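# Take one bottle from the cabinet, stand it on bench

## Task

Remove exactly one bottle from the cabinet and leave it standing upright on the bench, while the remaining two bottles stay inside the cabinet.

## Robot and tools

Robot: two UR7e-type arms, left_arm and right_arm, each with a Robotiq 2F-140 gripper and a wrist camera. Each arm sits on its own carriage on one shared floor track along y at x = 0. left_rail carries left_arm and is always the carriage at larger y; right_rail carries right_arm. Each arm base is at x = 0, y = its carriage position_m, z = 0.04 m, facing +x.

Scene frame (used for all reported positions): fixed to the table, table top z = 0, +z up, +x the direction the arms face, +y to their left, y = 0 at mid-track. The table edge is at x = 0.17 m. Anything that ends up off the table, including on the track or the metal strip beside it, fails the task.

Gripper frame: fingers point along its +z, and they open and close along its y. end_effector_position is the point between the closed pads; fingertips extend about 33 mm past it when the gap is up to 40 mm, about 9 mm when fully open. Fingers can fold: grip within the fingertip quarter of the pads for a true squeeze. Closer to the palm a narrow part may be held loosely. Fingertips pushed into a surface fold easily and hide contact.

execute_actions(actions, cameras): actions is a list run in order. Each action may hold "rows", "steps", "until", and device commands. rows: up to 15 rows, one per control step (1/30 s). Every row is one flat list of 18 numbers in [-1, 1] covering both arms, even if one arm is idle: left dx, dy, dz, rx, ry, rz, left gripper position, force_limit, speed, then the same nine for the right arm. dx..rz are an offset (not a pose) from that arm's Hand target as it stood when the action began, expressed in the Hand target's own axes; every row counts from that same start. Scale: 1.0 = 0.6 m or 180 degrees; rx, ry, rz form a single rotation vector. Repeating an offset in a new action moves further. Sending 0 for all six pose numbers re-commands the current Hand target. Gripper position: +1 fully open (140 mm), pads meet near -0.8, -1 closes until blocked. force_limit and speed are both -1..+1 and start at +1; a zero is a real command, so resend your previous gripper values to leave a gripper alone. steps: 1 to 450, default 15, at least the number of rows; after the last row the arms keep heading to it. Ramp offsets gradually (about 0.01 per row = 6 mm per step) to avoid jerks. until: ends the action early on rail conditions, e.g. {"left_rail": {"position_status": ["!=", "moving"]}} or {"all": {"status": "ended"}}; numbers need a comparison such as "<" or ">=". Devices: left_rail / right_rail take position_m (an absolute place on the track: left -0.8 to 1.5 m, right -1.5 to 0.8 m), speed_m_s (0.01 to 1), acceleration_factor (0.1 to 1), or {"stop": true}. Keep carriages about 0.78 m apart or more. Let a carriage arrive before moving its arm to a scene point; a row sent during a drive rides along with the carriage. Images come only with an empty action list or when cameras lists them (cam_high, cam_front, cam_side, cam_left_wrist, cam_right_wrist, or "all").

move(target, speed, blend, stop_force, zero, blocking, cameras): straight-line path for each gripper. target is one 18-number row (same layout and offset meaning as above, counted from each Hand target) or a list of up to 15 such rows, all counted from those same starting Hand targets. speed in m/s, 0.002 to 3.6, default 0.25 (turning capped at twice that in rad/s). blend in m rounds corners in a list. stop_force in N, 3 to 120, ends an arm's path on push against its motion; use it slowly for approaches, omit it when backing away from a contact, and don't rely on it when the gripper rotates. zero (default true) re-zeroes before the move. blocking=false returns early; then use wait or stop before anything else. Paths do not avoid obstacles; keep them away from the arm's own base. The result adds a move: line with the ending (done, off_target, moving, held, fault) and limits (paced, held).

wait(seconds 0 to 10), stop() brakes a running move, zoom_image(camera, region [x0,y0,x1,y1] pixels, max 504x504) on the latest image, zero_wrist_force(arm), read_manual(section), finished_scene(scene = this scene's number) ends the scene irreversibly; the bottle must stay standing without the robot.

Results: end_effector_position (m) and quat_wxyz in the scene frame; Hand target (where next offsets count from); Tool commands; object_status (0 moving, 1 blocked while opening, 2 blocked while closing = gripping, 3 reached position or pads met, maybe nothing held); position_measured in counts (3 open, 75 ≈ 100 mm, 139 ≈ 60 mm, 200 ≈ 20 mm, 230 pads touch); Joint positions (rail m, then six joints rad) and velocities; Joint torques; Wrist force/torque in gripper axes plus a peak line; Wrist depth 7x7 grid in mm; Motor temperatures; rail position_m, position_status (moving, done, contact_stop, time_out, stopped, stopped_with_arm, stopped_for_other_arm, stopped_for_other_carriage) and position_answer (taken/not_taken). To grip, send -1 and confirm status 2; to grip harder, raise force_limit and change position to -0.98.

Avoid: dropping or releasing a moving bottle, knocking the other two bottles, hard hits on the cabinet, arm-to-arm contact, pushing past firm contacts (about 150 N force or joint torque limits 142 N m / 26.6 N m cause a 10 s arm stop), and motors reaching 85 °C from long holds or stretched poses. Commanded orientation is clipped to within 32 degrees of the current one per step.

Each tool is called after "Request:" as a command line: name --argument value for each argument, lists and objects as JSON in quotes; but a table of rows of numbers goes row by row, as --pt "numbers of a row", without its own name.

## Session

Request:
execute_actions --actions '[]'

Scene clock: 0.00 s.
left_arm: end_effector_position=(+0.3456, +0.9813, +0.5800) position_measured=3 object_status=3 end_effector_quat_wxyz=(+0.000, +0.000, +1.000, +0.000) | right_arm: end_effector_position=(+0.3456, -1.0803, +0.5800) position_measured=3 object_status=3 end_effector_quat_wxyz=(+0.000, +0.000, +1.000, +0.000)
Joint positions: left_arm=[0.954 -0.316 -1.725 0.971 -0.816 -1.571 -0.316] | right_arm=[-1.108 -0.316 -1.725 0.971 -0.816 -1.571 -0.316]
Joint velocities: within noise
Joint torques (N m): no reading
Motor temperatures (°C): left_arm=[38 28 36 45 40 40] | right_arm=[31 33 32 36 39 41]
Wrist force (N): no reading
Wrist torque (N m): no reading
Wrist force, peak (N): no reading
Wrist depth (mm): cam_left_wrist=[- 671 624 - 626 642 639 / 655 - - 657 - - - / 709 714 - - - - - / - 139 - - 773 139 120 / - 130 800 809 - - 107 / 1808 1765 1808 1884 1822 1884 - / 1984 1966 1966 1966 2001 2038 -] | cam_right_wrist=[- 648 648 644 638 629 629 / 693 695 687 - - - 659 / - 739 718 - - - - / - 136 - 756 739 746 131 / - 133 838 802 - - - / - 844 1633 860 825 - - / - 1943 1847 1847 1878 1733 1774]
Hand target: left_arm +0.3456, +0.9813, +0.5800; +0.000, +0.000, +1.000, +0.000 | right_arm +0.3456, -1.0803, +0.5800; +0.000, +0.000, +1.000, +0.000
Tool commands: left_gripper/position=+1.0 left_gripper/force_limit=+1.0 left_gripper/speed=+1.0 right_gripper/position=+1.0 right_gripper/force_limit=+1.0 right_gripper/speed=+1.0
left_rail: position_m=0.954 position_status=done
right_rail: position_m=-1.108 position_status=done

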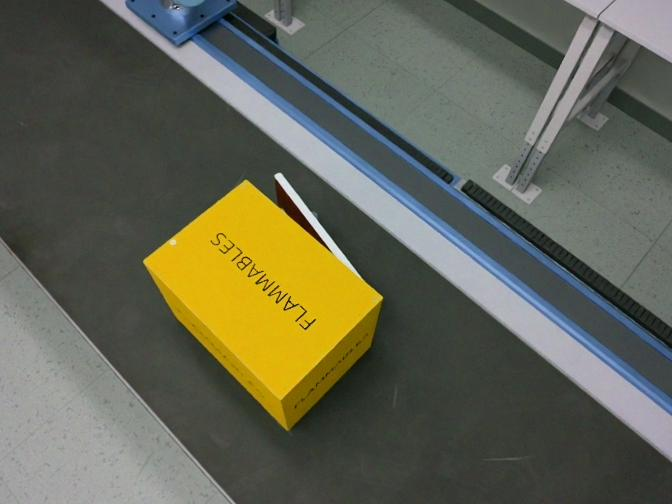

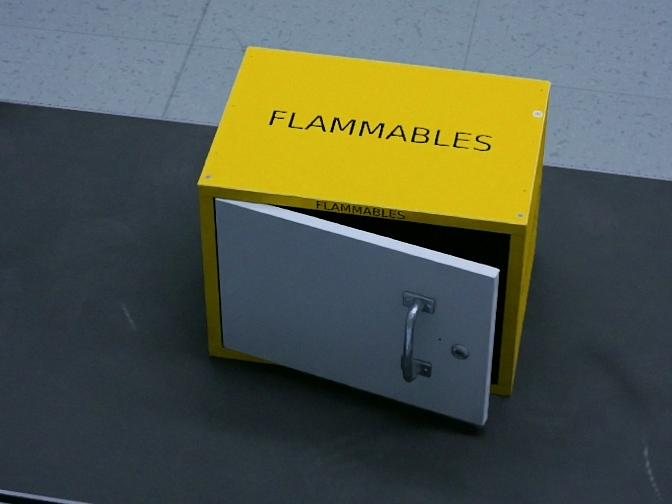

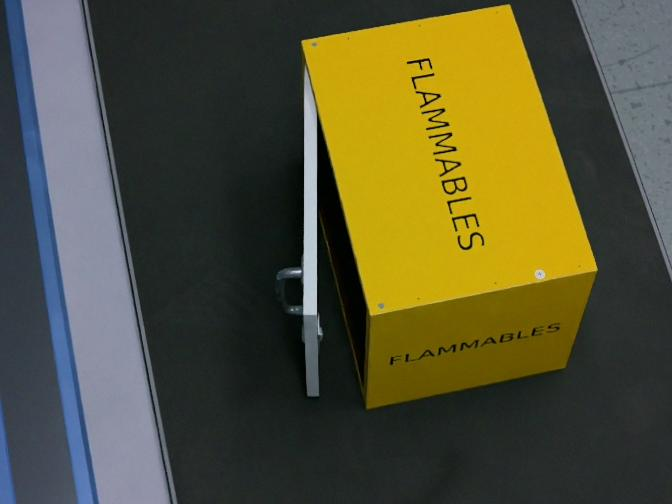

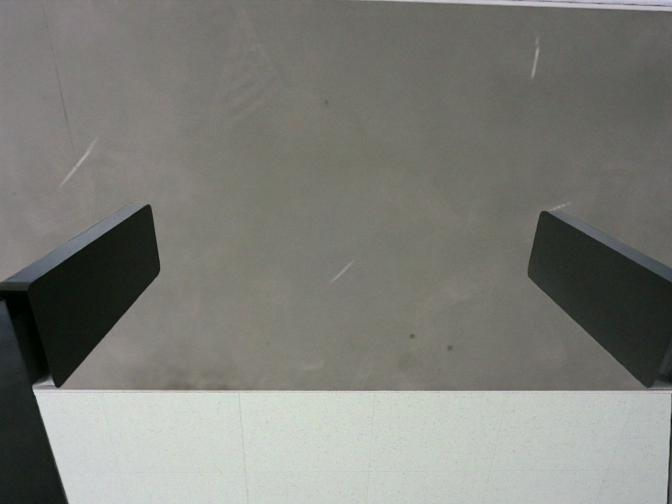

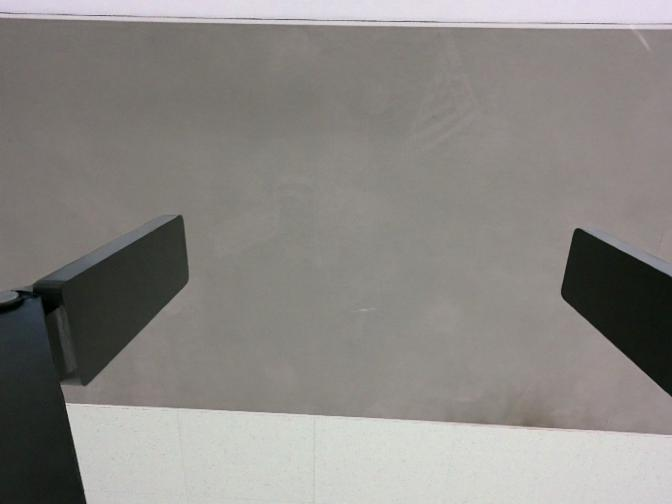

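Request:
execute_actions --actions '[{"right_rail":{"position_m":-0.6,"speed_m_s":0.5},"steps":120,"until":{"right_rail":{"position_status":["!=","moving"]}}}]'

Request:
move --pt "0 0 0 0 0 0 1 1 1 -0.02 0.2 0.18 0 0 -0.5 -1 -1 -0.5" --pt "0 0 0 0 0 0 1 1 1 -0.0407 0.454 0.3667 0 0 -1.0 -1 -1 -0.5" --speed 0.4 --blend 0.03 --cameras '["cam_right_wrist","cam_front","cam_side"]'

Scene clock: 34.57 s.
left_arm: end_effector_position=(+0.3456, +0.9813, +0.5800) position_measured=3 object_status=3 end_effector_quat_wxyz=(+0.000, +0.000, +1.000, +0.000) | right_arm: end_effector_position=(+0.3456, -0.5728, +0.5800) position_measured=3 object_status=3 end_effector_quat_wxyz=(+0.000, +0.000, +1.000, +0.000)
Joint positions: left_arm=[0.954 -0.316 -1.725 0.971 -0.816 -1.571 -0.316] | right_arm=[-0.6 -0.316 -1.725 0.971 -0.816 -1.571 -0.316]
Joint torques (N m): left_arm=[0.24 -12.59 -16.41 -2.72 -0.17 0.49] | right_arm=[0.08 -10.41 -20.11 -2.21 -0.21 -0.02]
Wrist force (N): left_arm=[-0.2 0.4 0.1] | right_arm=[-0.2 0.2 -0.2]
Wrist torque (N m): left_arm=[0.10 0.05 0.01] | right_arm=[0.05 0.05 0.00]
Wrist force, peak (N): left_arm=[0.3 0.6 0.4] | right_arm=[0.2 -1.6 0.1]
Wrist depth (mm): cam_left_wrist=[653 612 - 631 644 639 - / - 692 640 635 705 661 - / - 700 703 - 712 740 - / - 737 735 - - 139 124 / - 127 - - - 830 107 / 1822 1779 1837 1884 1837 1899 - / 1949 2001 2019 1899 1949 2056 -] | cam_right_wrist=[- - 633 - 598 619 644 / - - - 683 - - - / 732 736 - - - - - / 766 137 - - - - 687 / - 117 814 825 - 814 - / - 1694 863 847 - 847 - / - 1747 1943 1694 2106 1633 -]
Hand target: left_arm +0.3456, +0.9813, +0.5800; +0.000, +0.000, +1.000, +0.000 | right_arm +0.3456, -0.5728, +0.5800; +0.000, +0.000, +1.000, +0.000
Tool commands: left_gripper/position=+1.0 left_gripper/force_limit=+1.0 left_gripper/speed=+1.0 right_gripper/position=+1.0 right_gripper/force_limit=+1.0 right_gripper/speed=+1.0
left_rail: position_m=0.954 position_status=done
right_rail: position_m=-0.600 speed_m_s=0.50 position_status=done

Scene clock: 39.37 s.
left_arm: end_effector_position=(+0.3456, +0.9813, +0.5800) position_measured=3 object_status=3 end_effector_quat_wxyz=(+0.000, +0.000, +1.000, +0.000) | right_arm: end_effector_position=(+0.3700, -0.3004, +0.3600) position_measured=232 object_status=3 end_effector_quat_wxyz=(+0.000, +1.000, +0.000, +0.000)
Joint positions: left_arm=[0.954 -0.316 -1.725 0.971 -0.816 -1.571 -0.316] | right_arm=[-0.6 0.397 -1.647 1.532 -1.456 -1.571 -2.744]
Joint torques (N m): left_arm=[0.79 -12.71 -16.64 -2.61 -0.2 0.5] | right_arm=[10.84 -9.19 -17.13 -5.16 1.93 -1.2]
Wrist force (N): left_arm=[-0.1 0.3 -0.4] | right_arm=[0.0 0.3 0.2]
Wrist torque (N m): left_arm=[0.06 0.02 0.00] | right_arm=[0.07 0.00 0.00]
Wrist force, peak (N): left_arm=[0.0 0.7 0.1] | right_arm=[0.0 -0.2 0.7]
Wrist depth (mm): cam_left_wrist=[- - - - - - 639 / - - 661 637 681 685 679 / - - - - 721 681 732 / - 138 - 773 - 139 118 / - 815 - - 818 - 107 / 1808 1793 1837 1852 1868 1868 - / 1966 1966 2056 1949 1966 2019 -] | cam_right_wrist=[445 466 232 365 448 447 422 / 325 446 454 472 453 462 - / 214 216 287 476 473 485 497 / 544 - - 113 110 514 503 / 593 - 77 78 - 80 535 / - - - - - - - / - - - - - - -]
Hand target: left_arm +0.3456, +0.9813, +0.5800; +0.000, +0.000, +1.000, +0.000 | right_arm +0.3700, -0.3004, +0.3600; +0.000, +1.000, +0.000, +0.000
Off the commanded pose: left_arm 0.000 m, 0 deg | right_arm 0.000 m, 0 deg.
left_rail: position_m=0.954 position_status=done
right_rail: position_m=-0.600 speed_m_s=0.50 position_status=done
move: done
Images, in order (width x height): cam_front 672x504, cam_side 672x504, cam_right_wrist 672x504.

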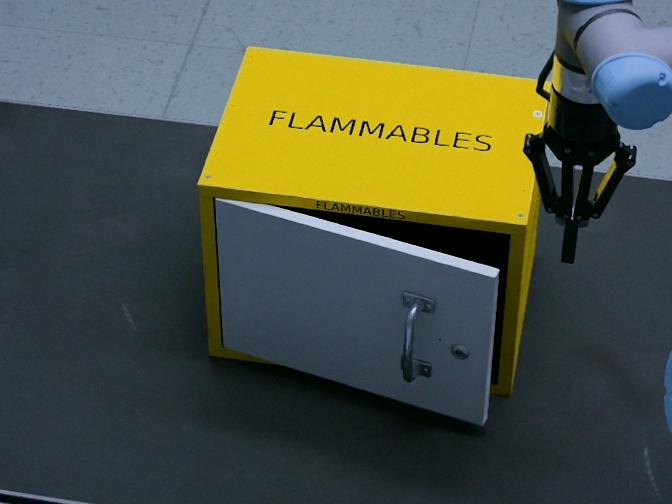

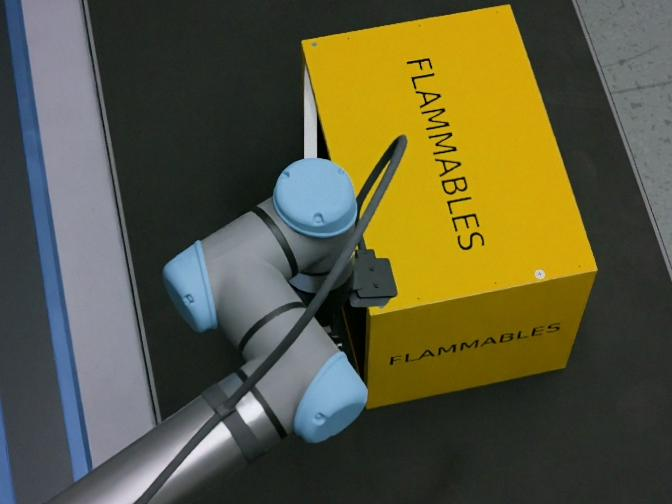

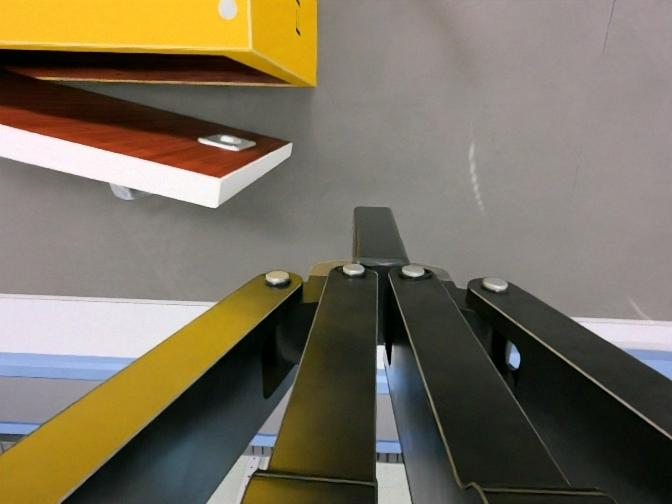

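Request:
move --target '[0,0,0,0,0,0,1,1,1, 0,0.25,0,0,0,0,-1,-1,-0.5]' --speed 0.25

Request:
execute_actions --actions '[{"right_rail":{"position_m":-0.45,"speed_m_s":0.3},"steps":120,"until":{"right_rail":{"position_status":["!=","moving"]}}}]'

Request:
move --pt "0 0 0 0 0 0 1 1 1 0.075 -0.0167 0 0 0 0 -1 -1 -0.5" --pt "0 0 0 0 0 0 1 1 1 0.075 -0.0167 0.2083 0 0 0 -1 -1 -0.5" --pt "0 0 0 0 0 0 1 1 1 0.0717 -0.1583 0.2083 0 0 0 -1 -1 -0.5" --speed 0.12 --blend 0.01 --stop_force 12 --cameras '["cam_right_wrist","cam_front","cam_side"]'

Scene clock: 59.53 s.
left_arm: end_effector_position=(+0.3456, +0.9813, +0.5800) position_measured=3 object_status=3 end_effector_quat_wxyz=(+0.000, +0.000, +1.000, +0.000) | right_arm: end_effector_position=(+0.3700, -0.4502, +0.3600) position_measured=232 object_status=3 end_effector_quat_wxyz=(+0.000, +1.000, +0.000, +0.000)
Joint positions: left_arm=[0.954 -0.316 -1.725 0.971 -0.816 -1.571 -0.316] | right_arm=[-0.6 0.044 -1.836 1.686 -1.421 -1.571 -3.097]
Joint torques (N m): left_arm=[1.85 -13.12 -15.88 -2.59 -0.12 0.32] | right_arm=[-12.08 -20.87 -16.54 -0.42 2.13 -1.19]
Wrist force (N): left_arm=[0.1 0.3 0.1] | right_arm=[0.1 0.4 0.1]
Wrist torque (N m): left_arm=[0.07 -0.02 0.01] | right_arm=[0.09 -0.01 0.00]
Wrist force, peak (N): left_arm=[-0.3 0.5 0.2] | right_arm=[0.2 2.0 -0.2]
Wrist depth (mm): cam_left_wrist=[- 609 - 635 612 619 - / - 642 - 688 692 639 685 / - - - 683 723 721 - / - 139 - 800 765 148 112 / - - 757 818 830 - 108 / 1822 1837 1884 1899 1949 1916 - / 1949 1932 1984 1949 2019 1966 -] | cam_right_wrist=[- - - 444 430 437 - / 452 - - 461 461 - - / 328 - 499 488 483 - 486 / 512 533 533 113 509 - 508 / 596 - 77 78 - 84 534 / - - - - - - - / - - - - - - -]
Hand target: left_arm +0.3456, +0.9813, +0.5800; +0.000, +0.000, +1.000, +0.000 | right_arm +0.3700, -0.4504, +0.3600; +0.000, +1.000, +0.000, +0.000
Off the commanded pose: left_arm 0.000 m, 0 deg | right_arm 0.000 m, 0 deg.
left_rail: position_m=0.954 position_status=done
right_rail: position_m=-0.600 speed_m_s=0.50 position_status=done
move: done

Scene clock: 60.70 s.
left_arm: end_effector_position=(+0.3456, +0.9813, +0.5800) position_measured=3 object_status=3 end_effector_quat_wxyz=(+0.000, +0.000, +1.000, +0.000) | right_arm: end_effector_position=(+0.3700, -0.3004, +0.3600) position_measured=232 object_status=3 end_effector_quat_wxyz=(+0.000, +1.000, +0.000, +0.000)
Joint positions: left_arm=[0.954 -0.316 -1.725 0.971 -0.816 -1.571 -0.316] | right_arm=[-0.45 0.044 -1.836 1.686 -1.421 -1.571 -3.098]
Joint torques (N m): left_arm=[0.91 -12.55 -15.46 -2.56 -0.01 0.49] | right_arm=[-11.19 -22.52 -19.04 -0.76 0.78 -1.1]
Wrist force (N): left_arm=[0.0 0.1 0.0] | right_arm=[-0.1 0.4 0.2]
Wrist torque (N m): left_arm=[0.04 0.00 0.00] | right_arm=[0.09 0.04 0.00]
Wrist force, peak (N): left_arm=[-0.3 0.6 0.0] | right_arm=[0.2 2.2 -0.2]
Wrist depth (mm): cam_left_wrist=[- - - 617 - - - / - 669 675 683 652 - - / - 714 - 696 703 - 742 / - 138 765 745 735 139 124 / - - 803 824 830 - 107 / 1837 1808 1808 1751 1822 1916 - / 1966 1949 1932 2019 1966 2019 -] | cam_right_wrist=[454 427 - - - 442 441 / 294 446 442 472 - - 456 / 217 219 479 508 493 483 497 / - - - 113 109 - - / 591 - 77 78 - 80 535 / - - - - - - - / - - - - - - -]
Hand target: left_arm +0.3456, +0.9813, +0.5800; +0.000, +0.000, +1.000, +0.000 | right_arm +0.3700, -0.3004, +0.3600; +0.000, +1.000, +0.000, +0.000
Tool commands: left_gripper/position=+1.0 left_gripper/force_limit=+1.0 left_gripper/speed=+1.0 right_gripper/position=-1.0 right_gripper/force_limit=-1.0 right_gripper/speed=-0.5
Off the commanded pose: left_arm 0.000 m, 0 deg | right_arm 0.000 m, 0 deg.
left_rail: position_m=0.954 position_status=done
right_rail: position_m=-0.450 speed_m_s=0.30 position_status=done

Scene clock: 64.17 s.
left_arm: end_effector_position=(+0.3456, +0.9813, +0.5800) position_measured=3 object_status=3 end_effector_quat_wxyz=(+0.000, +0.000, +1.000, +0.000) | right_arm: end_effector_position=(+0.4131, -0.2054, +0.2350) position_measured=232 object_status=3 end_effector_quat_wxyz=(+0.000, +1.000, +0.000, +0.000)
Joint positions: left_arm=[0.954 -0.316 -1.725 0.971 -0.816 -1.571 -0.316] | right_arm=[-0.45 0.253 -1.623 1.831 -1.778 -1.571 -2.888]
Joint torques (N m): left_arm=[1.6 -13.8 -14.96 -2.75 -0.12 0.57] | right_arm=[11.45 -9.87 -32.53 -1.45 -2.21 1.66]
Wrist force (N): left_arm=[-0.1 0.2 0.0] | right_arm=[0.1 0.4 -0.1]
Wrist torque (N m): left_arm=[0.06 0.03 0.00] | right_arm=[0.09 0.00 -0.09]
Wrist force, peak (N): left_arm=[0.1 0.7 0.2] | right_arm=[-1.2 0.8 -0.1]
Wrist depth (mm): cam_left_wrist=[639 - - - - - 640 / - 667 637 - 652 681 - / - 709 752 716 725 - 750 / - 732 765 - - 140 120 / - 821 907 821 - - 107 / 1837 1751 1808 1822 1899 1899 - / 2038 1966 2001 2001 2056 2075 -] | cam_right_wrist=[- - - - - - - / - - - - - - - / - - - - - - - / 155 157 189 117 119 - - / - 123 77 78 - 80 - / - - - - - - - / - - - - - - -]
Hand target: left_arm +0.3456, +0.9813, +0.5800; +0.000, +0.000, +1.000, +0.000 | right_arm +0.4130, -0.2054, +0.2350; +0.000, +1.000, +0.000, +0.000
Off the commanded pose: left_arm 0.000 m, 0 deg | right_arm 0.000 m, 0 deg.
left_rail: position_m=0.954 position_status=done
right_rail: position_m=-0.450 speed_m_s=0.30 position_status=done
move: done
Images, in order (width x height): cam_front 672x504, cam_side 672x504, cam_right_wrist 672x504.

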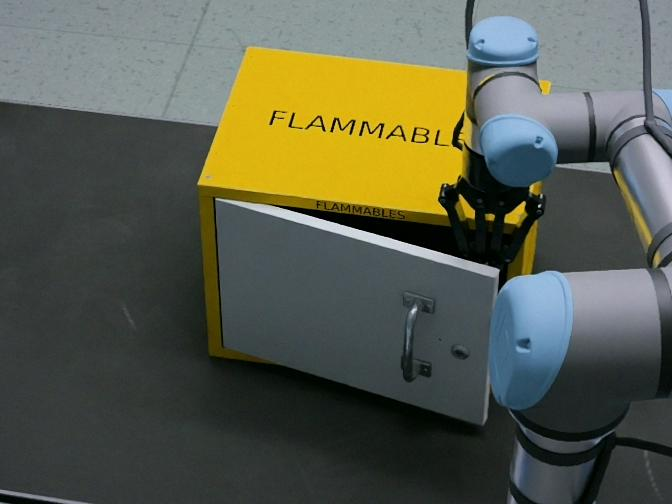

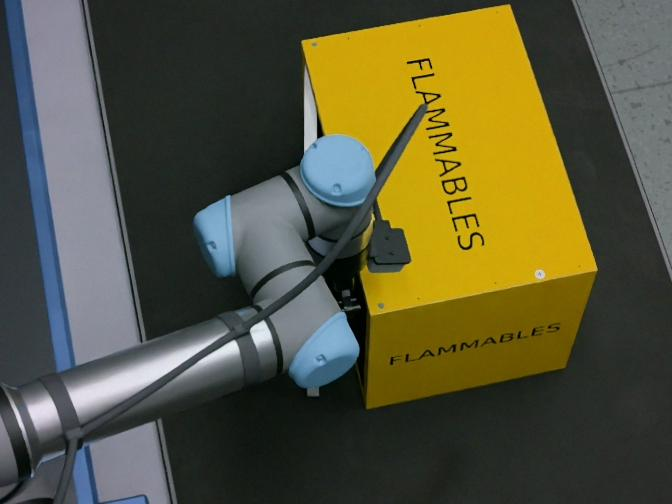

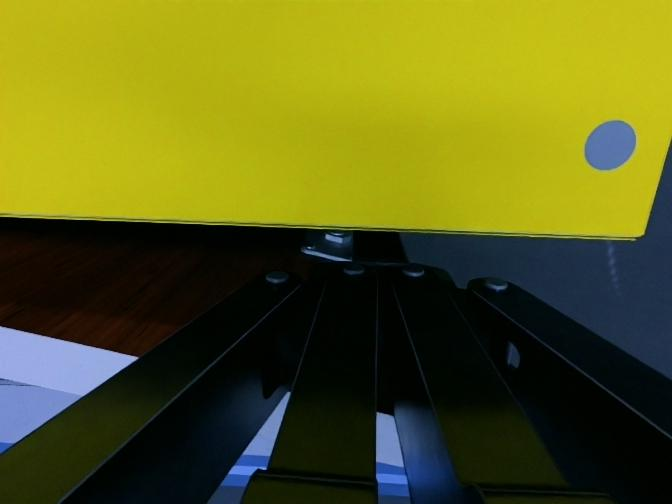

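Request:
move --pt "0 0 0 0 0 0 1 1 1 -0.074 -0.0317 0 0 0 0 -1 -1 -0.5" --pt "0 0 0 0 0 0 1 1 1 -0.178 -0.12 0 0 0 0 -1 -1 -0.5" --pt "0 0 0 0 0 0 1 1 1 -0.247 -0.2233 0 0 0 0 -1 -1 -0.5" --pt "0 0 0 0 0 0 1 1 1 -0.3067 -0.366 0 0 0 0 -1 -1 -0.5" --pt "0 0 0 0 0 0 1 1 1 -0.3092 -0.46 0 0 0 0 -1 -1 -0.5" --speed 0.07 --blend 0.02 --stop_force 25 --cameras '["cam_right_wrist","cam_front"]'

Scene clock: 77.57 s.
left_arm: end_effector_position=(+0.3456, +0.9813, +0.5800) position_measured=3 object_status=3 end_effector_quat_wxyz=(+0.000, +0.000, +1.000, +0.000) | right_arm: end_effector_position=(+0.2275, +0.0706, +0.2350) position_measured=232 object_status=3 end_effector_quat_wxyz=(+0.000, +1.000, +0.000, +0.000)
Joint positions: left_arm=[0.954 -0.316 -1.725 0.971 -0.816 -1.571 -0.316] | right_arm=[-0.45 0.922 -1.411 1.605 -1.766 -1.571 -2.22]
Joint torques (N m): left_arm=[1.34 -13.59 -16.26 -2.55 -0.12 0.7] | right_arm=[12.75 -19.47 -34.57 -1.26 -2.2 1.64]
Wrist force (N): left_arm=[0.2 0.1 -0.1] | right_arm=[-2.3 3.8 -0.8]
Wrist torque (N m): left_arm=[0.03 -0.04 0.01] | right_arm=[0.27 0.15 -0.19]
Wrist force, peak (N): left_arm=[-0.3 0.7 -0.3] | right_arm=[3.8 2.7 -0.1]
Wrist depth (mm): cam_left_wrist=[616 - 609 - 631 624 - / - 650 679 673 671 - 698 / - - 721 669 718 - 742 / - 139 773 776 778 139 118 / - - 830 773 830 - 107 / 1822 1899 1738 1751 1837 1852 - / 1984 1966 1932 2038 1984 1966 -] | cam_right_wrist=[- - 114 248 - 333 323 / - 86 111 347 - - 338 / - 90 92 179 358 - - / 422 - 122 114 380 391 395 / 434 - 77 78 - 84 411 / - - - - - - - / - - - - - - -]
Hand target: left_arm +0.3456, +0.9813, +0.5800; +0.000, +0.000, +1.000, +0.000 | right_arm +0.2275, +0.0706, +0.2350; +0.000, +1.000, +0.000, +0.000
Off the commanded pose: left_arm 0.000 m, 0 deg | right_arm 0.000 m, 0 deg.
left_rail: position_m=0.954 position_status=done
right_rail: position_m=-0.450 speed_m_s=0.30 position_status=done
move: done
Images, in order (width x height): cam_front 672x504, cam_right_wrist 672x504.

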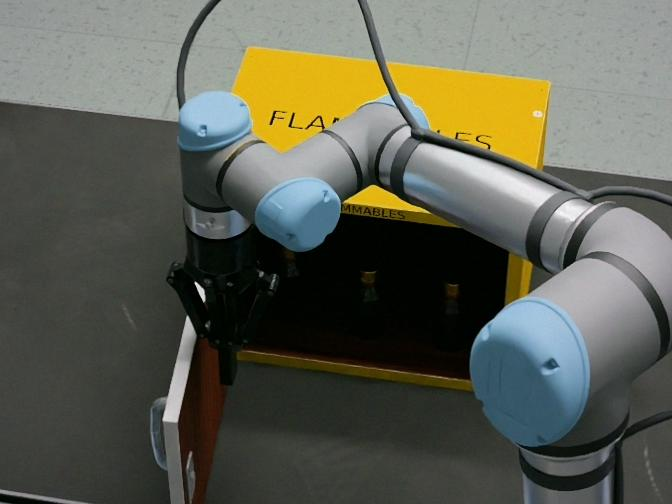

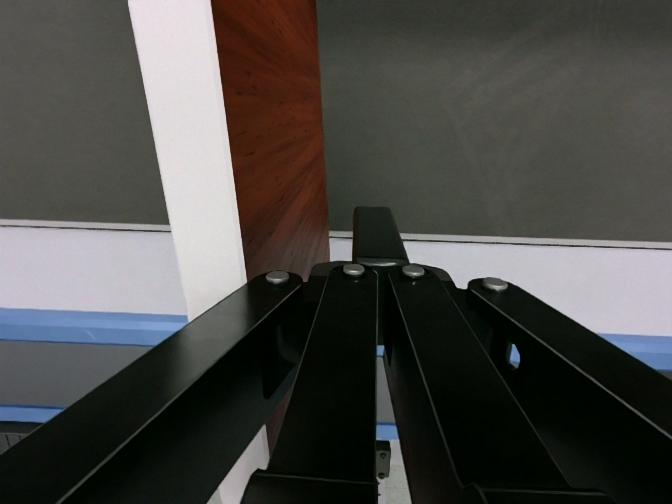

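Request:
move --pt "0 0 0 0 0 0 1 1 1 0 0.25 -0.02 0 0 0 -1 -1 -0.5" --pt "0 0 0 0 0 0 1 1 1 0.0667 0.49 -0.2533 0 0 0 -1 -1 -0.5" --speed 0.3 --blend 0.03

Request:
execute_actions --actions '[{"right_rail":{"position_m":-0.65,"speed_m_s":0.4},"steps":120,"until":{"right_rail":{"position_status":["!=","moving"]}}}]'

Request:
move --target '[0,0,0,0,0,0,1,1,1, 0.175,-0.5617,0.4033,0.0581,0.3298,-0.1005,0.3,-1,0]' --speed 0.25 --cameras '["cam_right_wrist","cam_front","cam_side"]'

Scene clock: 94.77 s.
left_arm: end_effector_position=(+0.3456, +0.9813, +0.5800) position_measured=3 object_status=3 end_effector_quat_wxyz=(+0.000, +0.000, +1.000, +0.000) | right_arm: end_effector_position=(+0.2675, -0.2233, +0.3869) position_measured=232 object_status=3 end_effector_quat_wxyz=(+0.000, +1.000, +0.000, +0.000)
Joint positions: left_arm=[0.954 -0.316 -1.725 0.971 -0.816 -1.571 -0.316] | right_arm=[-0.45 0.313 -1.943 1.686 -1.314 -1.571 -2.828]
Joint torques (N m): left_arm=[1.27 -13.38 -15.17 -2.82 -0.03 0.98] | right_arm=[-10.49 -17.86 -32.17 -0.17 2.06 -1.34]
Wrist force (N): left_arm=[-0.3 0.4 0.1] | right_arm=[0.0 0.4 0.1]
Wrist torque (N m): left_arm=[0.09 0.05 0.01] | right_arm=[0.08 0.01 0.01]
Wrist force, peak (N): left_arm=[-0.5 0.5 0.0] | right_arm=[-2.5 3.9 -0.6]
Wrist depth (mm): cam_left_wrist=[- - - 653 - 631 - / - - 661 669 - - - / 690 - 742 - 718 - - / - 139 - 742 - 139 125 / - - 776 - - - 107 / 1852 1673 1916 1884 1837 1949 - / 1949 1949 1984 1966 2056 2075 -] | cam_right_wrist=[477 480 467 - - - 458 / - 500 493 484 - 478 473 / - 526 526 - - - - / - 565 570 113 519 520 533 / - - 77 78 - 84 528 / - - - - - - - / - - - - - - -]
Hand target: left_arm +0.3456, +0.9813, +0.5800; +0.000, +0.000, +1.000, +0.000 | right_arm +0.2675, -0.2234, +0.3870; +0.000, +1.000, +0.000, +0.000
Off the commanded pose: left_arm 0.000 m, 0 deg | right_arm 0.000 m, 0 deg.
left_rail: position_m=0.954 position_status=done
right_rail: position_m=-0.450 speed_m_s=0.30 position_status=done
move: done

Scene clock: 96.07 s.
left_arm: end_effector_position=(+0.3456, +0.9813, +0.5800) position_measured=3 object_status=3 end_effector_quat_wxyz=(+0.000, +0.000, +1.000, +0.000) | right_arm: end_effector_position=(+0.2675, -0.4234, +0.3870) position_measured=232 object_status=3 end_effector_quat_wxyz=(+0.000, +1.000, +0.000, +0.000)
Joint positions: left_arm=[0.954 -0.316 -1.725 0.971 -0.816 -1.571 -0.316] | right_arm=[-0.65 0.313 -1.943 1.686 -1.314 -1.571 -2.829]
Joint torques (N m): left_arm=[1.54 -13.9 -15.04 -2.86 -0.06 0.92] | right_arm=[-11.48 -14.13 -30.99 -1.02 1.6 -1.4]
Wrist force (N): left_arm=[0.3 0.5 0.1] | right_arm=[0.3 0.1 0.3]
Wrist torque (N m): left_arm=[0.10 -0.05 0.00] | right_arm=[0.02 -0.05 0.01]
Wrist force, peak (N): left_arm=[0.0 0.6 -0.2] | right_arm=[-0.4 1.4 0.0]
Wrist depth (mm): cam_left_wrist=[- - 635 635 - - 646 / - 688 661 - - 661 673 / - 718 696 - - - - / - 139 723 765 789 139 118 / - - - - 836 - 107 / 1793 1808 1852 1884 1852 1916 - / 1932 1899 1932 2001 2001 2075 -] | cam_right_wrist=[495 461 447 466 458 426 461 / - - - - - 473 480 / 538 528 537 519 - 513 - / 591 582 569 117 531 528 543 / - - 77 78 - 84 508 / - - - - - - - / - - - - - - -]
Hand target: left_arm +0.3456, +0.9813, +0.5800; +0.000, +0.000, +1.000, +0.000 | right_arm +0.2675, -0.4234, +0.3870; +0.000, +1.000, +0.000, +0.000
Tool commands: left_gripper/position=+1.0 left_gripper/force_limit=+1.0 left_gripper/speed=+1.0 right_gripper/position=-1.0 right_gripper/force_limit=-1.0 right_gripper/speed=-0.5
Off the commanded pose: left_arm 0.000 m, 0 deg | right_arm 0.000 m, 0 deg.
left_rail: position_m=0.954 position_status=done
right_rail: position_m=-0.650 speed_m_s=0.40 position_status=done

Scene clock: 99.27 s.
left_arm: end_effector_position=(+0.3456, +0.9813, +0.5800) position_measured=3 object_status=3 end_effector_quat_wxyz=(+0.000, +0.000, +1.000, +0.000) | right_arm: end_effector_position=(+0.3725, -0.0864, +0.1450) position_measured=91 object_status=3 end_effector_quat_wxyz=(-0.087, +0.853, +0.150, +0.492)
Joint positions: left_arm=[0.954 -0.316 -1.725 0.971 -0.816 -1.571 -0.316] | right_arm=[-0.65 1.045 -1.025 2.098 -3.569 -2.16 -2.745]
Joint torques (N m): left_arm=[2.02 -13.41 -14.19 -2.95 -0.16 0.91] | right_arm=[11.63 -24.89 -21.58 -5.62 -3.06 -1.39]
Wrist force (N): left_arm=[-0.3 0.4 0.0] | right_arm=[-1.7 -0.2 -0.1]
Wrist torque (N m): left_arm=[0.09 0.06 0.01] | right_arm=[-0.17 0.60 0.26]
Wrist force, peak (N): left_arm=[-0.1 0.4 0.5] | right_arm=[-2.4 -0.6 0.5]
Wrist depth (mm): cam_left_wrist=[- 633 - 639 640 - 624 / - 653 - - - - - / - - - - - - 745 / - 139 - 781 - 139 125 / - 821 - - - 846 107 / 1808 1808 1884 1984 1822 1884 - / 1966 1932 2001 2001 2019 2075 -] | cam_right_wrist=[236 294 362 449 411 382 346 / 240 316 355 449 431 413 371 / 248 331 356 360 369 243 318 / 261 298 139 311 313 147 295 / - - 139 - 287 113 - / - - 256 - 252 - - / - - - - 236 - -]
Hand target: left_arm +0.3456, +0.9813, +0.5800; +0.000, +0.000, +1.000, +0.000 | right_arm +0.3725, -0.0864, +0.1450; -0.087, +0.853, +0.150, +0.492
Off the commanded pose: left_arm 0.000 m, 0 deg | right_arm 0.000 m, 0 deg.
left_rail: position_m=0.954 position_status=done
right_rail: position_m=-0.650 speed_m_s=0.40 position_status=done
move: done
Images, in order (width x height): cam_front 672x504, cam_side 672x504, cam_right_wrist 672x504.

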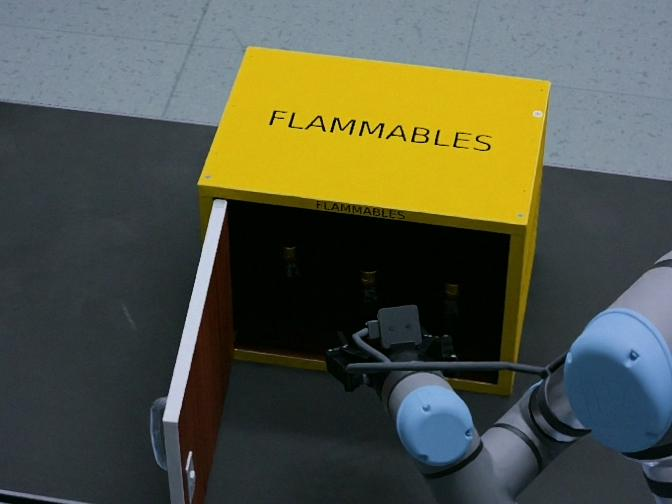

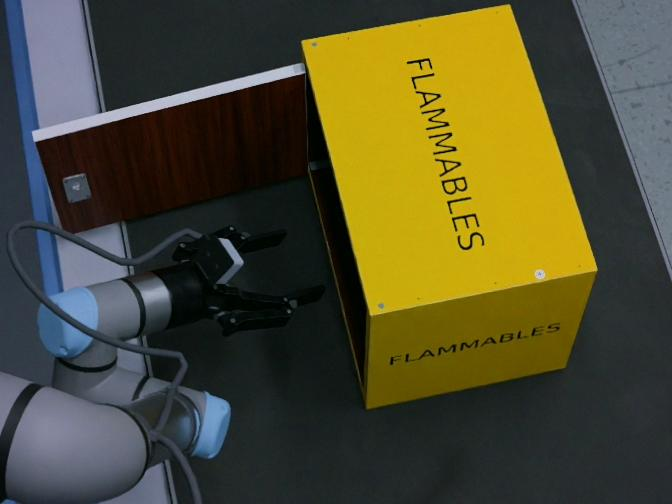

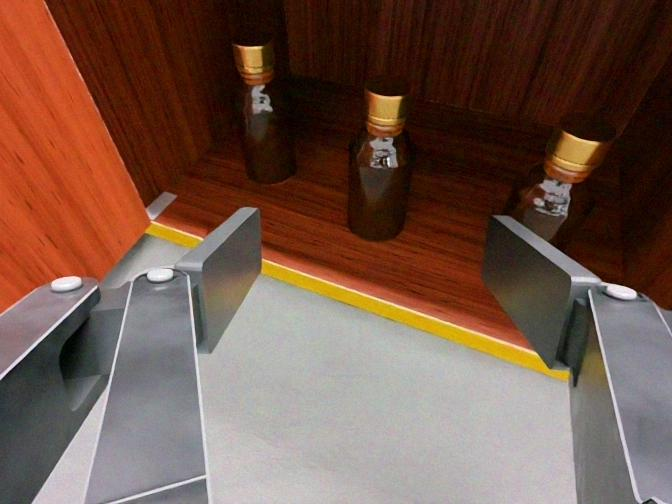

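Request:
move --target '[0,0,0,0,0,0,1,1,1, 0.003,0.020,0.2237,0,0,0,0.3,-1,0]' --speed 0.08 --stop_force 8 --cameras '["cam_right_wrist"]'

Scene clock: 106.50 s.
left_arm: end_effector_position=(+0.3456, +0.9813, +0.5800) position_measured=3 object_status=3 end_effector_quat_wxyz=(+0.000, +0.000, +1.000, +0.000) | right_arm: end_effector_position=(+0.4867, -0.0576, +0.0794) position_measured=91 object_status=3 end_effector_quat_wxyz=(-0.087, +0.853, +0.150, +0.492)
Joint positions: left_arm=[0.954 -0.316 -1.725 0.971 -0.816 -1.571 -0.316] | right_arm=[-0.65 0.89 -0.781 1.88 -3.648 -2.034 -2.849]
Joint torques (N m): left_arm=[3.2 -12.66 -13.67 -3.15 0.05 0.99] | right_arm=[-11.85 -31.38 -21.56 -1.01 1.43 -1.43]
Wrist force (N): left_arm=[-0.1 0.5 0.0] | right_arm=[-1.4 0.0 -0.3]
Wrist torque (N m): left_arm=[0.10 0.03 0.00] | right_arm=[-0.13 0.56 0.27]
Wrist force, peak (N): left_arm=[0.0 0.8 0.0] | right_arm=[-2.1 -0.2 -0.6]
Wrist depth (mm): cam_left_wrist=[- 631 - - 637 633 - / 655 659 - - - 677 - / 735 - - - - 725 730 / - 138 - 760 - 140 124 / - - - 815 - 849 107 / 1822 1852 1808 1852 1984 1899 - / 2001 1899 2001 1966 1984 2038 -] | cam_right_wrist=[212 174 343 326 299 280 258 / 224 189 312 - 314 306 287 / 233 258 270 - 257 267 267 / 227 234 139 223 219 147 131 / - 90 193 191 196 114 90 / - - 179 174 173 174 - / - - 169 166 159 155 -]
Hand target: left_arm +0.3456, +0.9813, +0.5800; +0.000, +0.000, +1.000, +0.000 | right_arm +0.4867, -0.0576, +0.0794; -0.087, +0.853, +0.150, +0.492
Off the commanded pose: left_arm 0.000 m, 0 deg | right_arm 0.000 m, 0 deg.
left_rail: position_m=0.954 position_status=done
right_rail: position_m=-0.650 speed_m_s=0.40 position_status=done
move: done
Images, in order (width x height): cam_right_wrist 672x504.

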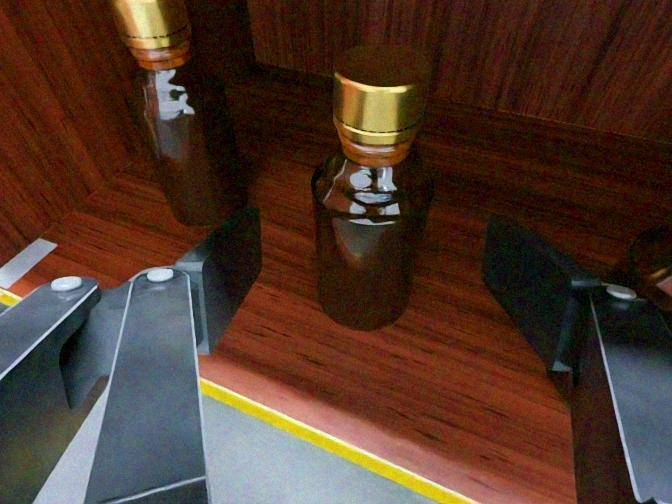

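Request:
execute_actions --actions '[{"rows":[[0,0,0,0,0,0,1,1,1, 0,0,0,0,0,0,-1,-0.7,-1]],"steps":75}]'

Request:
move --target '[0,0,0,0,0,0,1,1,1, 0.0577,0,-0.0333,0,0,0,-1,-0.7,-1]' --speed 0.06 --cameras '["cam_right_wrist"]'

Scene clock: 113.40 s.
left_arm: end_effector_position=(+0.3456, +0.9813, +0.5800) position_measured=3 object_status=3 end_effector_quat_wxyz=(+0.000, +0.000, +1.000, +0.000) | right_arm: end_effector_position=(+0.4867, -0.0576, +0.0794) position_measured=162 object_status=2 end_effector_quat_wxyz=(-0.087, +0.853, +0.150, +0.492)
Joint positions: left_arm=[0.954 -0.316 -1.725 0.971 -0.816 -1.571 -0.316] | right_arm=[-0.65 0.89 -0.781 1.88 -3.648 -2.034 -2.849]
Joint torques (N m): left_arm=[2.58 -13.93 -13.82 -2.94 0.06 1.18] | right_arm=[-11.88 -33.72 -4.21 -1.23 -3.31 -1.38]
Wrist force (N): left_arm=[-0.3 0.3 -0.3] | right_arm=[0.2 -1.8 -3.1]
Wrist torque (N m): left_arm=[0.07 0.06 0.00] | right_arm=[0.03 0.60 0.30]
Wrist force, peak (N): left_arm=[-0.1 0.8 0.1] | right_arm=[1.5 -3.2 -2.2]
Wrist depth (mm): cam_left_wrist=[- 606 598 - 630 - - / 667 639 663 677 - - 700 / 725 - 709 728 - - 696 / - 139 - - 809 148 118 / - 839 830 - - - 107 / 1793 1822 1822 1852 1966 1932 - / 1899 1899 1884 2038 1984 1984 -] | cam_right_wrist=[213 172 338 322 300 279 258 / 224 189 311 - 317 305 288 / 234 250 242 148 267 267 267 / 228 233 227 146 136 226 137 / - - 89 188 192 85 90 / - - - 174 174 - - / - - - 165 162 - -]
Hand target: left_arm +0.3456, +0.9813, +0.5800; +0.000, +0.000, +1.000, +0.000 | right_arm +0.4867, -0.0576, +0.0794; -0.087, +0.853, +0.150, +0.492
Off the commanded pose: left_arm 0.000 m, 0 deg | right_arm 0.000 m, 0 deg.
left_rail: position_m=0.954 position_status=done
right_rail: position_m=-0.650 speed_m_s=0.40 position_status=done

Scene clock: 114.60 s.
left_arm: end_effector_position=(+0.3456, +0.9813, +0.5800) position_measured=3 object_status=3 end_effector_quat_wxyz=(+0.000, +0.000, +1.000, +0.000) | right_arm: end_effector_position=(+0.4868, -0.0576, +0.1192) position_measured=162 object_status=2 end_effector_quat_wxyz=(-0.087, +0.853, +0.150, +0.492)
Joint positions: left_arm=[0.954 -0.316 -1.725 0.971 -0.816 -1.571 -0.316] | right_arm=[-0.65 0.89 -0.867 1.888 -3.569 -2.034 -2.849]
Joint torques (N m): left_arm=[3.32 -12.34 -13.51 -3.1 0.04 1.12] | right_arm=[-10.41 -53.84 -8.08 -1.46 -0.61 1.64]
Wrist force (N): left_arm=[-0.1 0.3 0.0] | right_arm=[-3.9 -0.2 1.0]
Wrist torque (N m): left_arm=[0.06 0.01 0.01] | right_arm=[-0.18 0.53 0.27]
Wrist force, peak (N): left_arm=[-0.5 0.6 0.0] | right_arm=[-5.2 -0.1 1.4]
Wrist depth (mm): cam_left_wrist=[- - - 637 - - - / - 652 - - - - - / 705 728 714 - - 718 - / - 139 762 - 768 148 113 / - - - - - - 108 / 1837 1779 1837 1884 1822 1916 - / 1916 2001 2001 1966 2001 2019 -] | cam_right_wrist=[213 259 340 325 300 278 260 / 224 245 368 - 337 312 287 / 234 269 237 140 316 328 314 / 251 280 239 152 136 278 278 / - - 89 230 237 85 86 / - - - 214 213 - - / - - - 200 192 - -]
Hand target: left_arm +0.3456, +0.9813, +0.5800; +0.000, +0.000, +1.000, +0.000 | right_arm +0.4867, -0.0576, +0.1194; -0.087, +0.853, +0.150, +0.492
Off the commanded pose: left_arm 0.000 m, 0 deg | right_arm 0.000 m, 0 deg.
left_rail: position_m=0.954 position_status=done
right_rail: position_m=-0.650 speed_m_s=0.40 position_status=done
move: done
Images, in order (width x height): cam_right_wrist 672x504.

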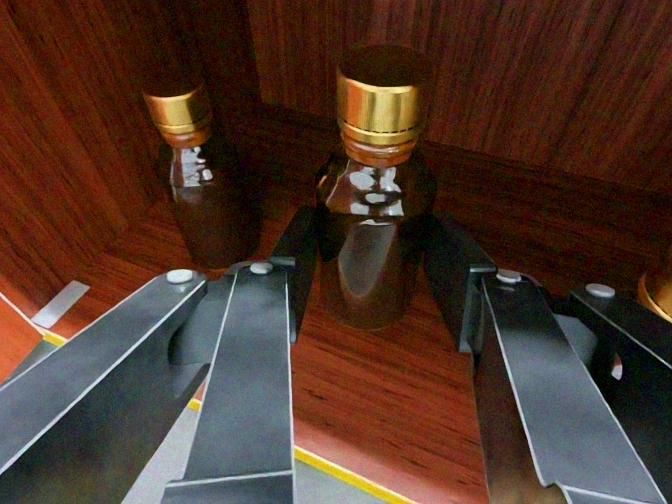

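Request:
move --target '[0,0,0,0,0,0,1,1,1, -0.1667,0,-0.2887,0,0,0,-1,-0.7,-1]' --speed 0.14

Request:
execute_actions --actions '[{"right_rail":{"position_m":-0.9,"speed_m_s":0.3,"acceleration_factor":0.4},"steps":150,"until":{"right_rail":{"position_status":["!=","moving"]}}}]'

Request:
move --target '[0,0,0,0,0,0,1,1,1, -0.065,0,0.0375,0,0,0,-1,-0.7,-1]' --speed 0.07

Request:
move --target '[0,0,0,0,0,0,1,1,1, -0.0433,0,0.025,0,0,0,-1,-0.7,-1]' --speed 0.01 --stop_force 3.5 --cameras '["cam_right_wrist"]'

Scene clock: 125.70 s.
left_arm: end_effector_position=(+0.3456, +0.9813, +0.5800) position_measured=3 object_status=3 end_effector_quat_wxyz=(+0.000, +0.000, +1.000, +0.000) | right_arm: end_effector_position=(+0.2990, -0.1258, +0.1194) position_measured=162 object_status=2 end_effector_quat_wxyz=(-0.087, +0.853, +0.150, +0.492)
Joint positions: left_arm=[0.954 -0.316 -1.725 0.971 -0.816 -1.571 -0.316] | right_arm=[-0.65 1.154 -1.033 2.26 -3.674 -2.245 -2.662]
Joint torques (N m): left_arm=[2.95 -12.13 -13.21 -3.09 -0.15 1.3] | right_arm=[10.7 -42.13 -4.25 -1.43 -3.57 1.53]
Wrist force (N): left_arm=[0.2 0.5 -0.2] | right_arm=[-3.8 -0.2 1.2]
Wrist torque (N m): left_arm=[0.10 -0.05 0.01] | right_arm=[-0.16 0.51 0.16]
Wrist force, peak (N): left_arm=[0.0 0.7 -0.2] | right_arm=[-4.7 -0.1 0.2]
Wrist depth (mm): cam_left_wrist=[- 633 - - 652 646 - / - - - 675 721 653 - / - 679 - 696 694 762 - / - 139 - - - 139 112 / - 839 839 - 836 904 108 / 1793 1793 1779 1793 1899 1916 - / 1984 1822 1949 1984 1984 2019 -] | cam_right_wrist=[258 348 419 509 472 265 347 / 274 350 402 - 405 285 294 / 288 347 361 - 329 316 245 / 295 - 106 - 134 290 - / - - 89 - - 85 86 / - - - - - - - / - - - - - - -]
Hand target: left_arm +0.3456, +0.9813, +0.5800; +0.000, +0.000, +1.000, +0.000 | right_arm +0.2987, -0.1259, +0.1194; -0.087, +0.853, +0.150, +0.492
Off the commanded pose: left_arm 0.000 m, 0 deg | right_arm 0.000 m, 0 deg.
left_rail: position_m=0.954 position_status=done
right_rail: position_m=-0.650 speed_m_s=0.40 position_status=done
move: done

Scene clock: 127.73 s.
left_arm: end_effector_position=(+0.3456, +0.9813, +0.5800) position_measured=3 object_status=3 end_effector_quat_wxyz=(+0.000, +0.000, +1.000, +0.000) | right_arm: end_effector_position=(+0.2987, -0.3759, +0.1194) position_measured=162 object_status=2 end_effector_quat_wxyz=(-0.087, +0.853, +0.150, +0.492)
Joint positions: left_arm=[0.954 -0.316 -1.725 0.971 -0.816 -1.571 -0.316] | right_arm=[-0.9 1.154 -1.034 2.261 -3.674 -2.245 -2.661]
Joint torques (N m): left_arm=[3.02 -13.61 -13.29 -2.98 -0.08 1.36] | right_arm=[9.76 -37.05 -8.71 -2.23 -2.59 1.51]
Wrist force (N): left_arm=[0.1 0.2 0.1] | right_arm=[-4.0 -0.1 1.3]
Wrist torque (N m): left_arm=[0.05 -0.02 0.00] | right_arm=[-0.14 0.55 0.17]
Wrist force, peak (N): left_arm=[0.2 0.7 0.1] | right_arm=[-4.3 0.3 0.9]
Wrist depth (mm): cam_left_wrist=[653 - 631 626 628 619 637 / - - 730 675 700 - - / - - - - - 750 - / - 138 - - 773 139 118 / - - - - 765 836 107 / 1868 1837 1884 1868 1822 1868 - / 1932 1932 1932 1984 2019 2038 -] | cam_right_wrist=[487 509 - - 514 2188 2397 / 428 404 372 - 417 413 435 / - - 340 134 368 357 375 / - - 102 150 147 305 - / - - 89 - - 85 89 / - - - 233 - - - / - - - 214 - - -]
Hand target: left_arm +0.3456, +0.9813, +0.5800; +0.000, +0.000, +1.000, +0.000 | right_arm +0.2987, -0.3759, +0.1194; -0.087, +0.853, +0.150, +0.492
Tool commands: left_gripper/position=+1.0 left_gripper/force_limit=+1.0 left_gripper/speed=+1.0 right_gripper/position=-1.0 right_gripper/force_limit=-0.7 right_gripper/speed=-1.0
Off the commanded pose: left_arm 0.000 m, 0 deg | right_arm 0.000 m, 0 deg.
left_rail: position_m=0.954 position_status=done
right_rail: position_m=-0.900 speed_m_s=0.30 position_status=done

Scene clock: 129.00 s.
left_arm: end_effector_position=(+0.3456, +0.9813, +0.5800) position_measured=3 object_status=3 end_effector_quat_wxyz=(+0.000, +0.000, +1.000, +0.000) | right_arm: end_effector_position=(+0.2987, -0.3759, +0.0745) position_measured=162 object_status=2 end_effector_quat_wxyz=(-0.087, +0.853, +0.150, +0.492)
Joint positions: left_arm=[0.954 -0.316 -1.725 0.971 -0.816 -1.571 -0.316] | right_arm=[-0.9 1.154 -0.903 2.251 -3.795 -2.245 -2.661]
Joint torques (N m): left_arm=[3.19 -12.74 -13.7 -2.94 -0.18 1.4] | right_arm=[3.51 -24.27 -16.21 -6.15 -2.47 -1.29]
Wrist force (N): left_arm=[0.1 0.4 -0.1] | right_arm=[-4.2 -0.2 1.0]
Wrist torque (N m): left_arm=[0.08 -0.02 0.01] | right_arm=[-0.17 0.58 0.23]
Wrist force, peak (N): left_arm=[0.1 0.5 -0.1] | right_arm=[-4.8 0.1 1.4]
Wrist depth (mm): cam_left_wrist=[621 614 623 661 - - - / - - 663 640 - 665 677 / - 696 671 762 - 728 - / - 151 - - - 139 118 / - 824 - - - 849 107 / 1808 1808 1808 1852 1837 1852 - / 1932 1932 2001 2019 2001 2019 -] | cam_right_wrist=[404 403 317 - - - 422 / - 347 324 - 334 - - / - - - 138 137 - 288 / 244 252 245 - 147 - 244 / - - 89 203 192 85 86 / - - - 188 187 - - / - - - 168 - - -]
Hand target: left_arm +0.3456, +0.9813, +0.5800; +0.000, +0.000, +1.000, +0.000 | right_arm +0.2987, -0.3759, +0.0744; -0.087, +0.853, +0.150, +0.492
Off the commanded pose: left_arm 0.000 m, 0 deg | right_arm 0.000 m, 0 deg.
left_rail: position_m=0.954 position_status=done
right_rail: position_m=-0.900 speed_m_s=0.30 position_status=done
move: done

Scene clock: 131.47 s.
left_arm: end_effector_position=(+0.3456, +0.9813, +0.5800) position_measured=3 object_status=3 end_effector_quat_wxyz=(+0.000, +0.000, +1.000, +0.000) | right_arm: end_effector_position=(+0.2987, -0.3759, +0.0611) position_measured=162 object_status=2 end_effector_quat_wxyz=(-0.087, +0.853, +0.150, +0.492)
Joint positions: left_arm=[0.954 -0.316 -1.725 0.971 -0.816 -1.571 -0.316] | right_arm=[-0.9 1.154 -0.863 2.246 -3.829 -2.245 -2.661]
Joint torques (N m): left_arm=[3.49 -12.39 -12.49 -2.69 0.02 1.45] | right_arm=[-10.55 -46.11 -0.12 -1.36 0.83 0.52]
Wrist force (N): left_arm=[0.0 0.8 -0.1] | right_arm=[-3.7 -0.2 0.7]
Wrist torque (N m): left_arm=[0.17 0.00 0.01] | right_arm=[-0.15 0.59 0.25]
Wrist force, peak (N): left_arm=[0.0 0.8 -0.1] | right_arm=[2.9 0.2 -3.9]
Wrist depth (mm): cam_left_wrist=[- - - 631 650 - 639 / 653 - - - 671 675 - / 692 757 - 709 718 725 - / - 139 - - 750 140 113 / - 849 - 869 812 849 107 / 1765 1808 1779 1852 1949 1837 - / 2001 1984 1984 1966 1949 2001 -] | cam_right_wrist=[369 372 330 - - 445 414 / 323 327 308 - - - 324 / 268 269 - 140 - - - / - 234 101 - 134 - - / - - 89 189 - 79 91 / - - - 176 - - - / - - - - - - -]
Hand target: left_arm +0.3456, +0.9813, +0.5800; +0.000, +0.000, +1.000, +0.000 | right_arm +0.2987, -0.3759, +0.0612; -0.087, +0.853, +0.150, +0.492 (not the last commanded pose)
Off the commanded pose: left_arm 0.000 m, 0 deg | right_arm 0.017 m, 0 deg.
left_rail: position_m=0.954 position_status=done
right_rail: position_m=-0.900 speed_m_s=0.30 position_status=done
move: contact (right_arm)
Images, in order (width x height): cam_right_wrist 672x504.

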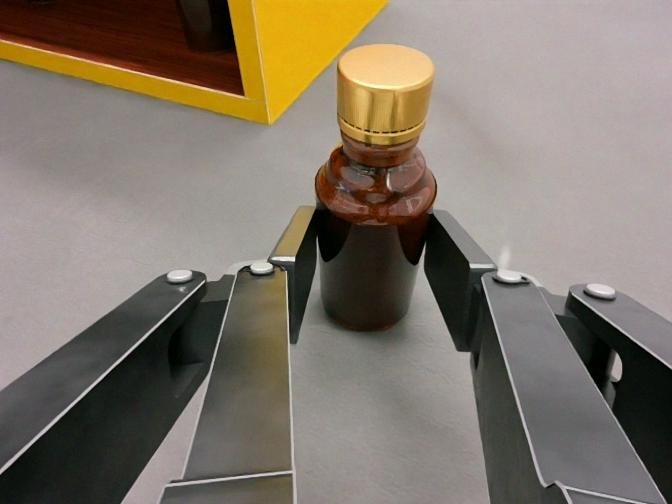

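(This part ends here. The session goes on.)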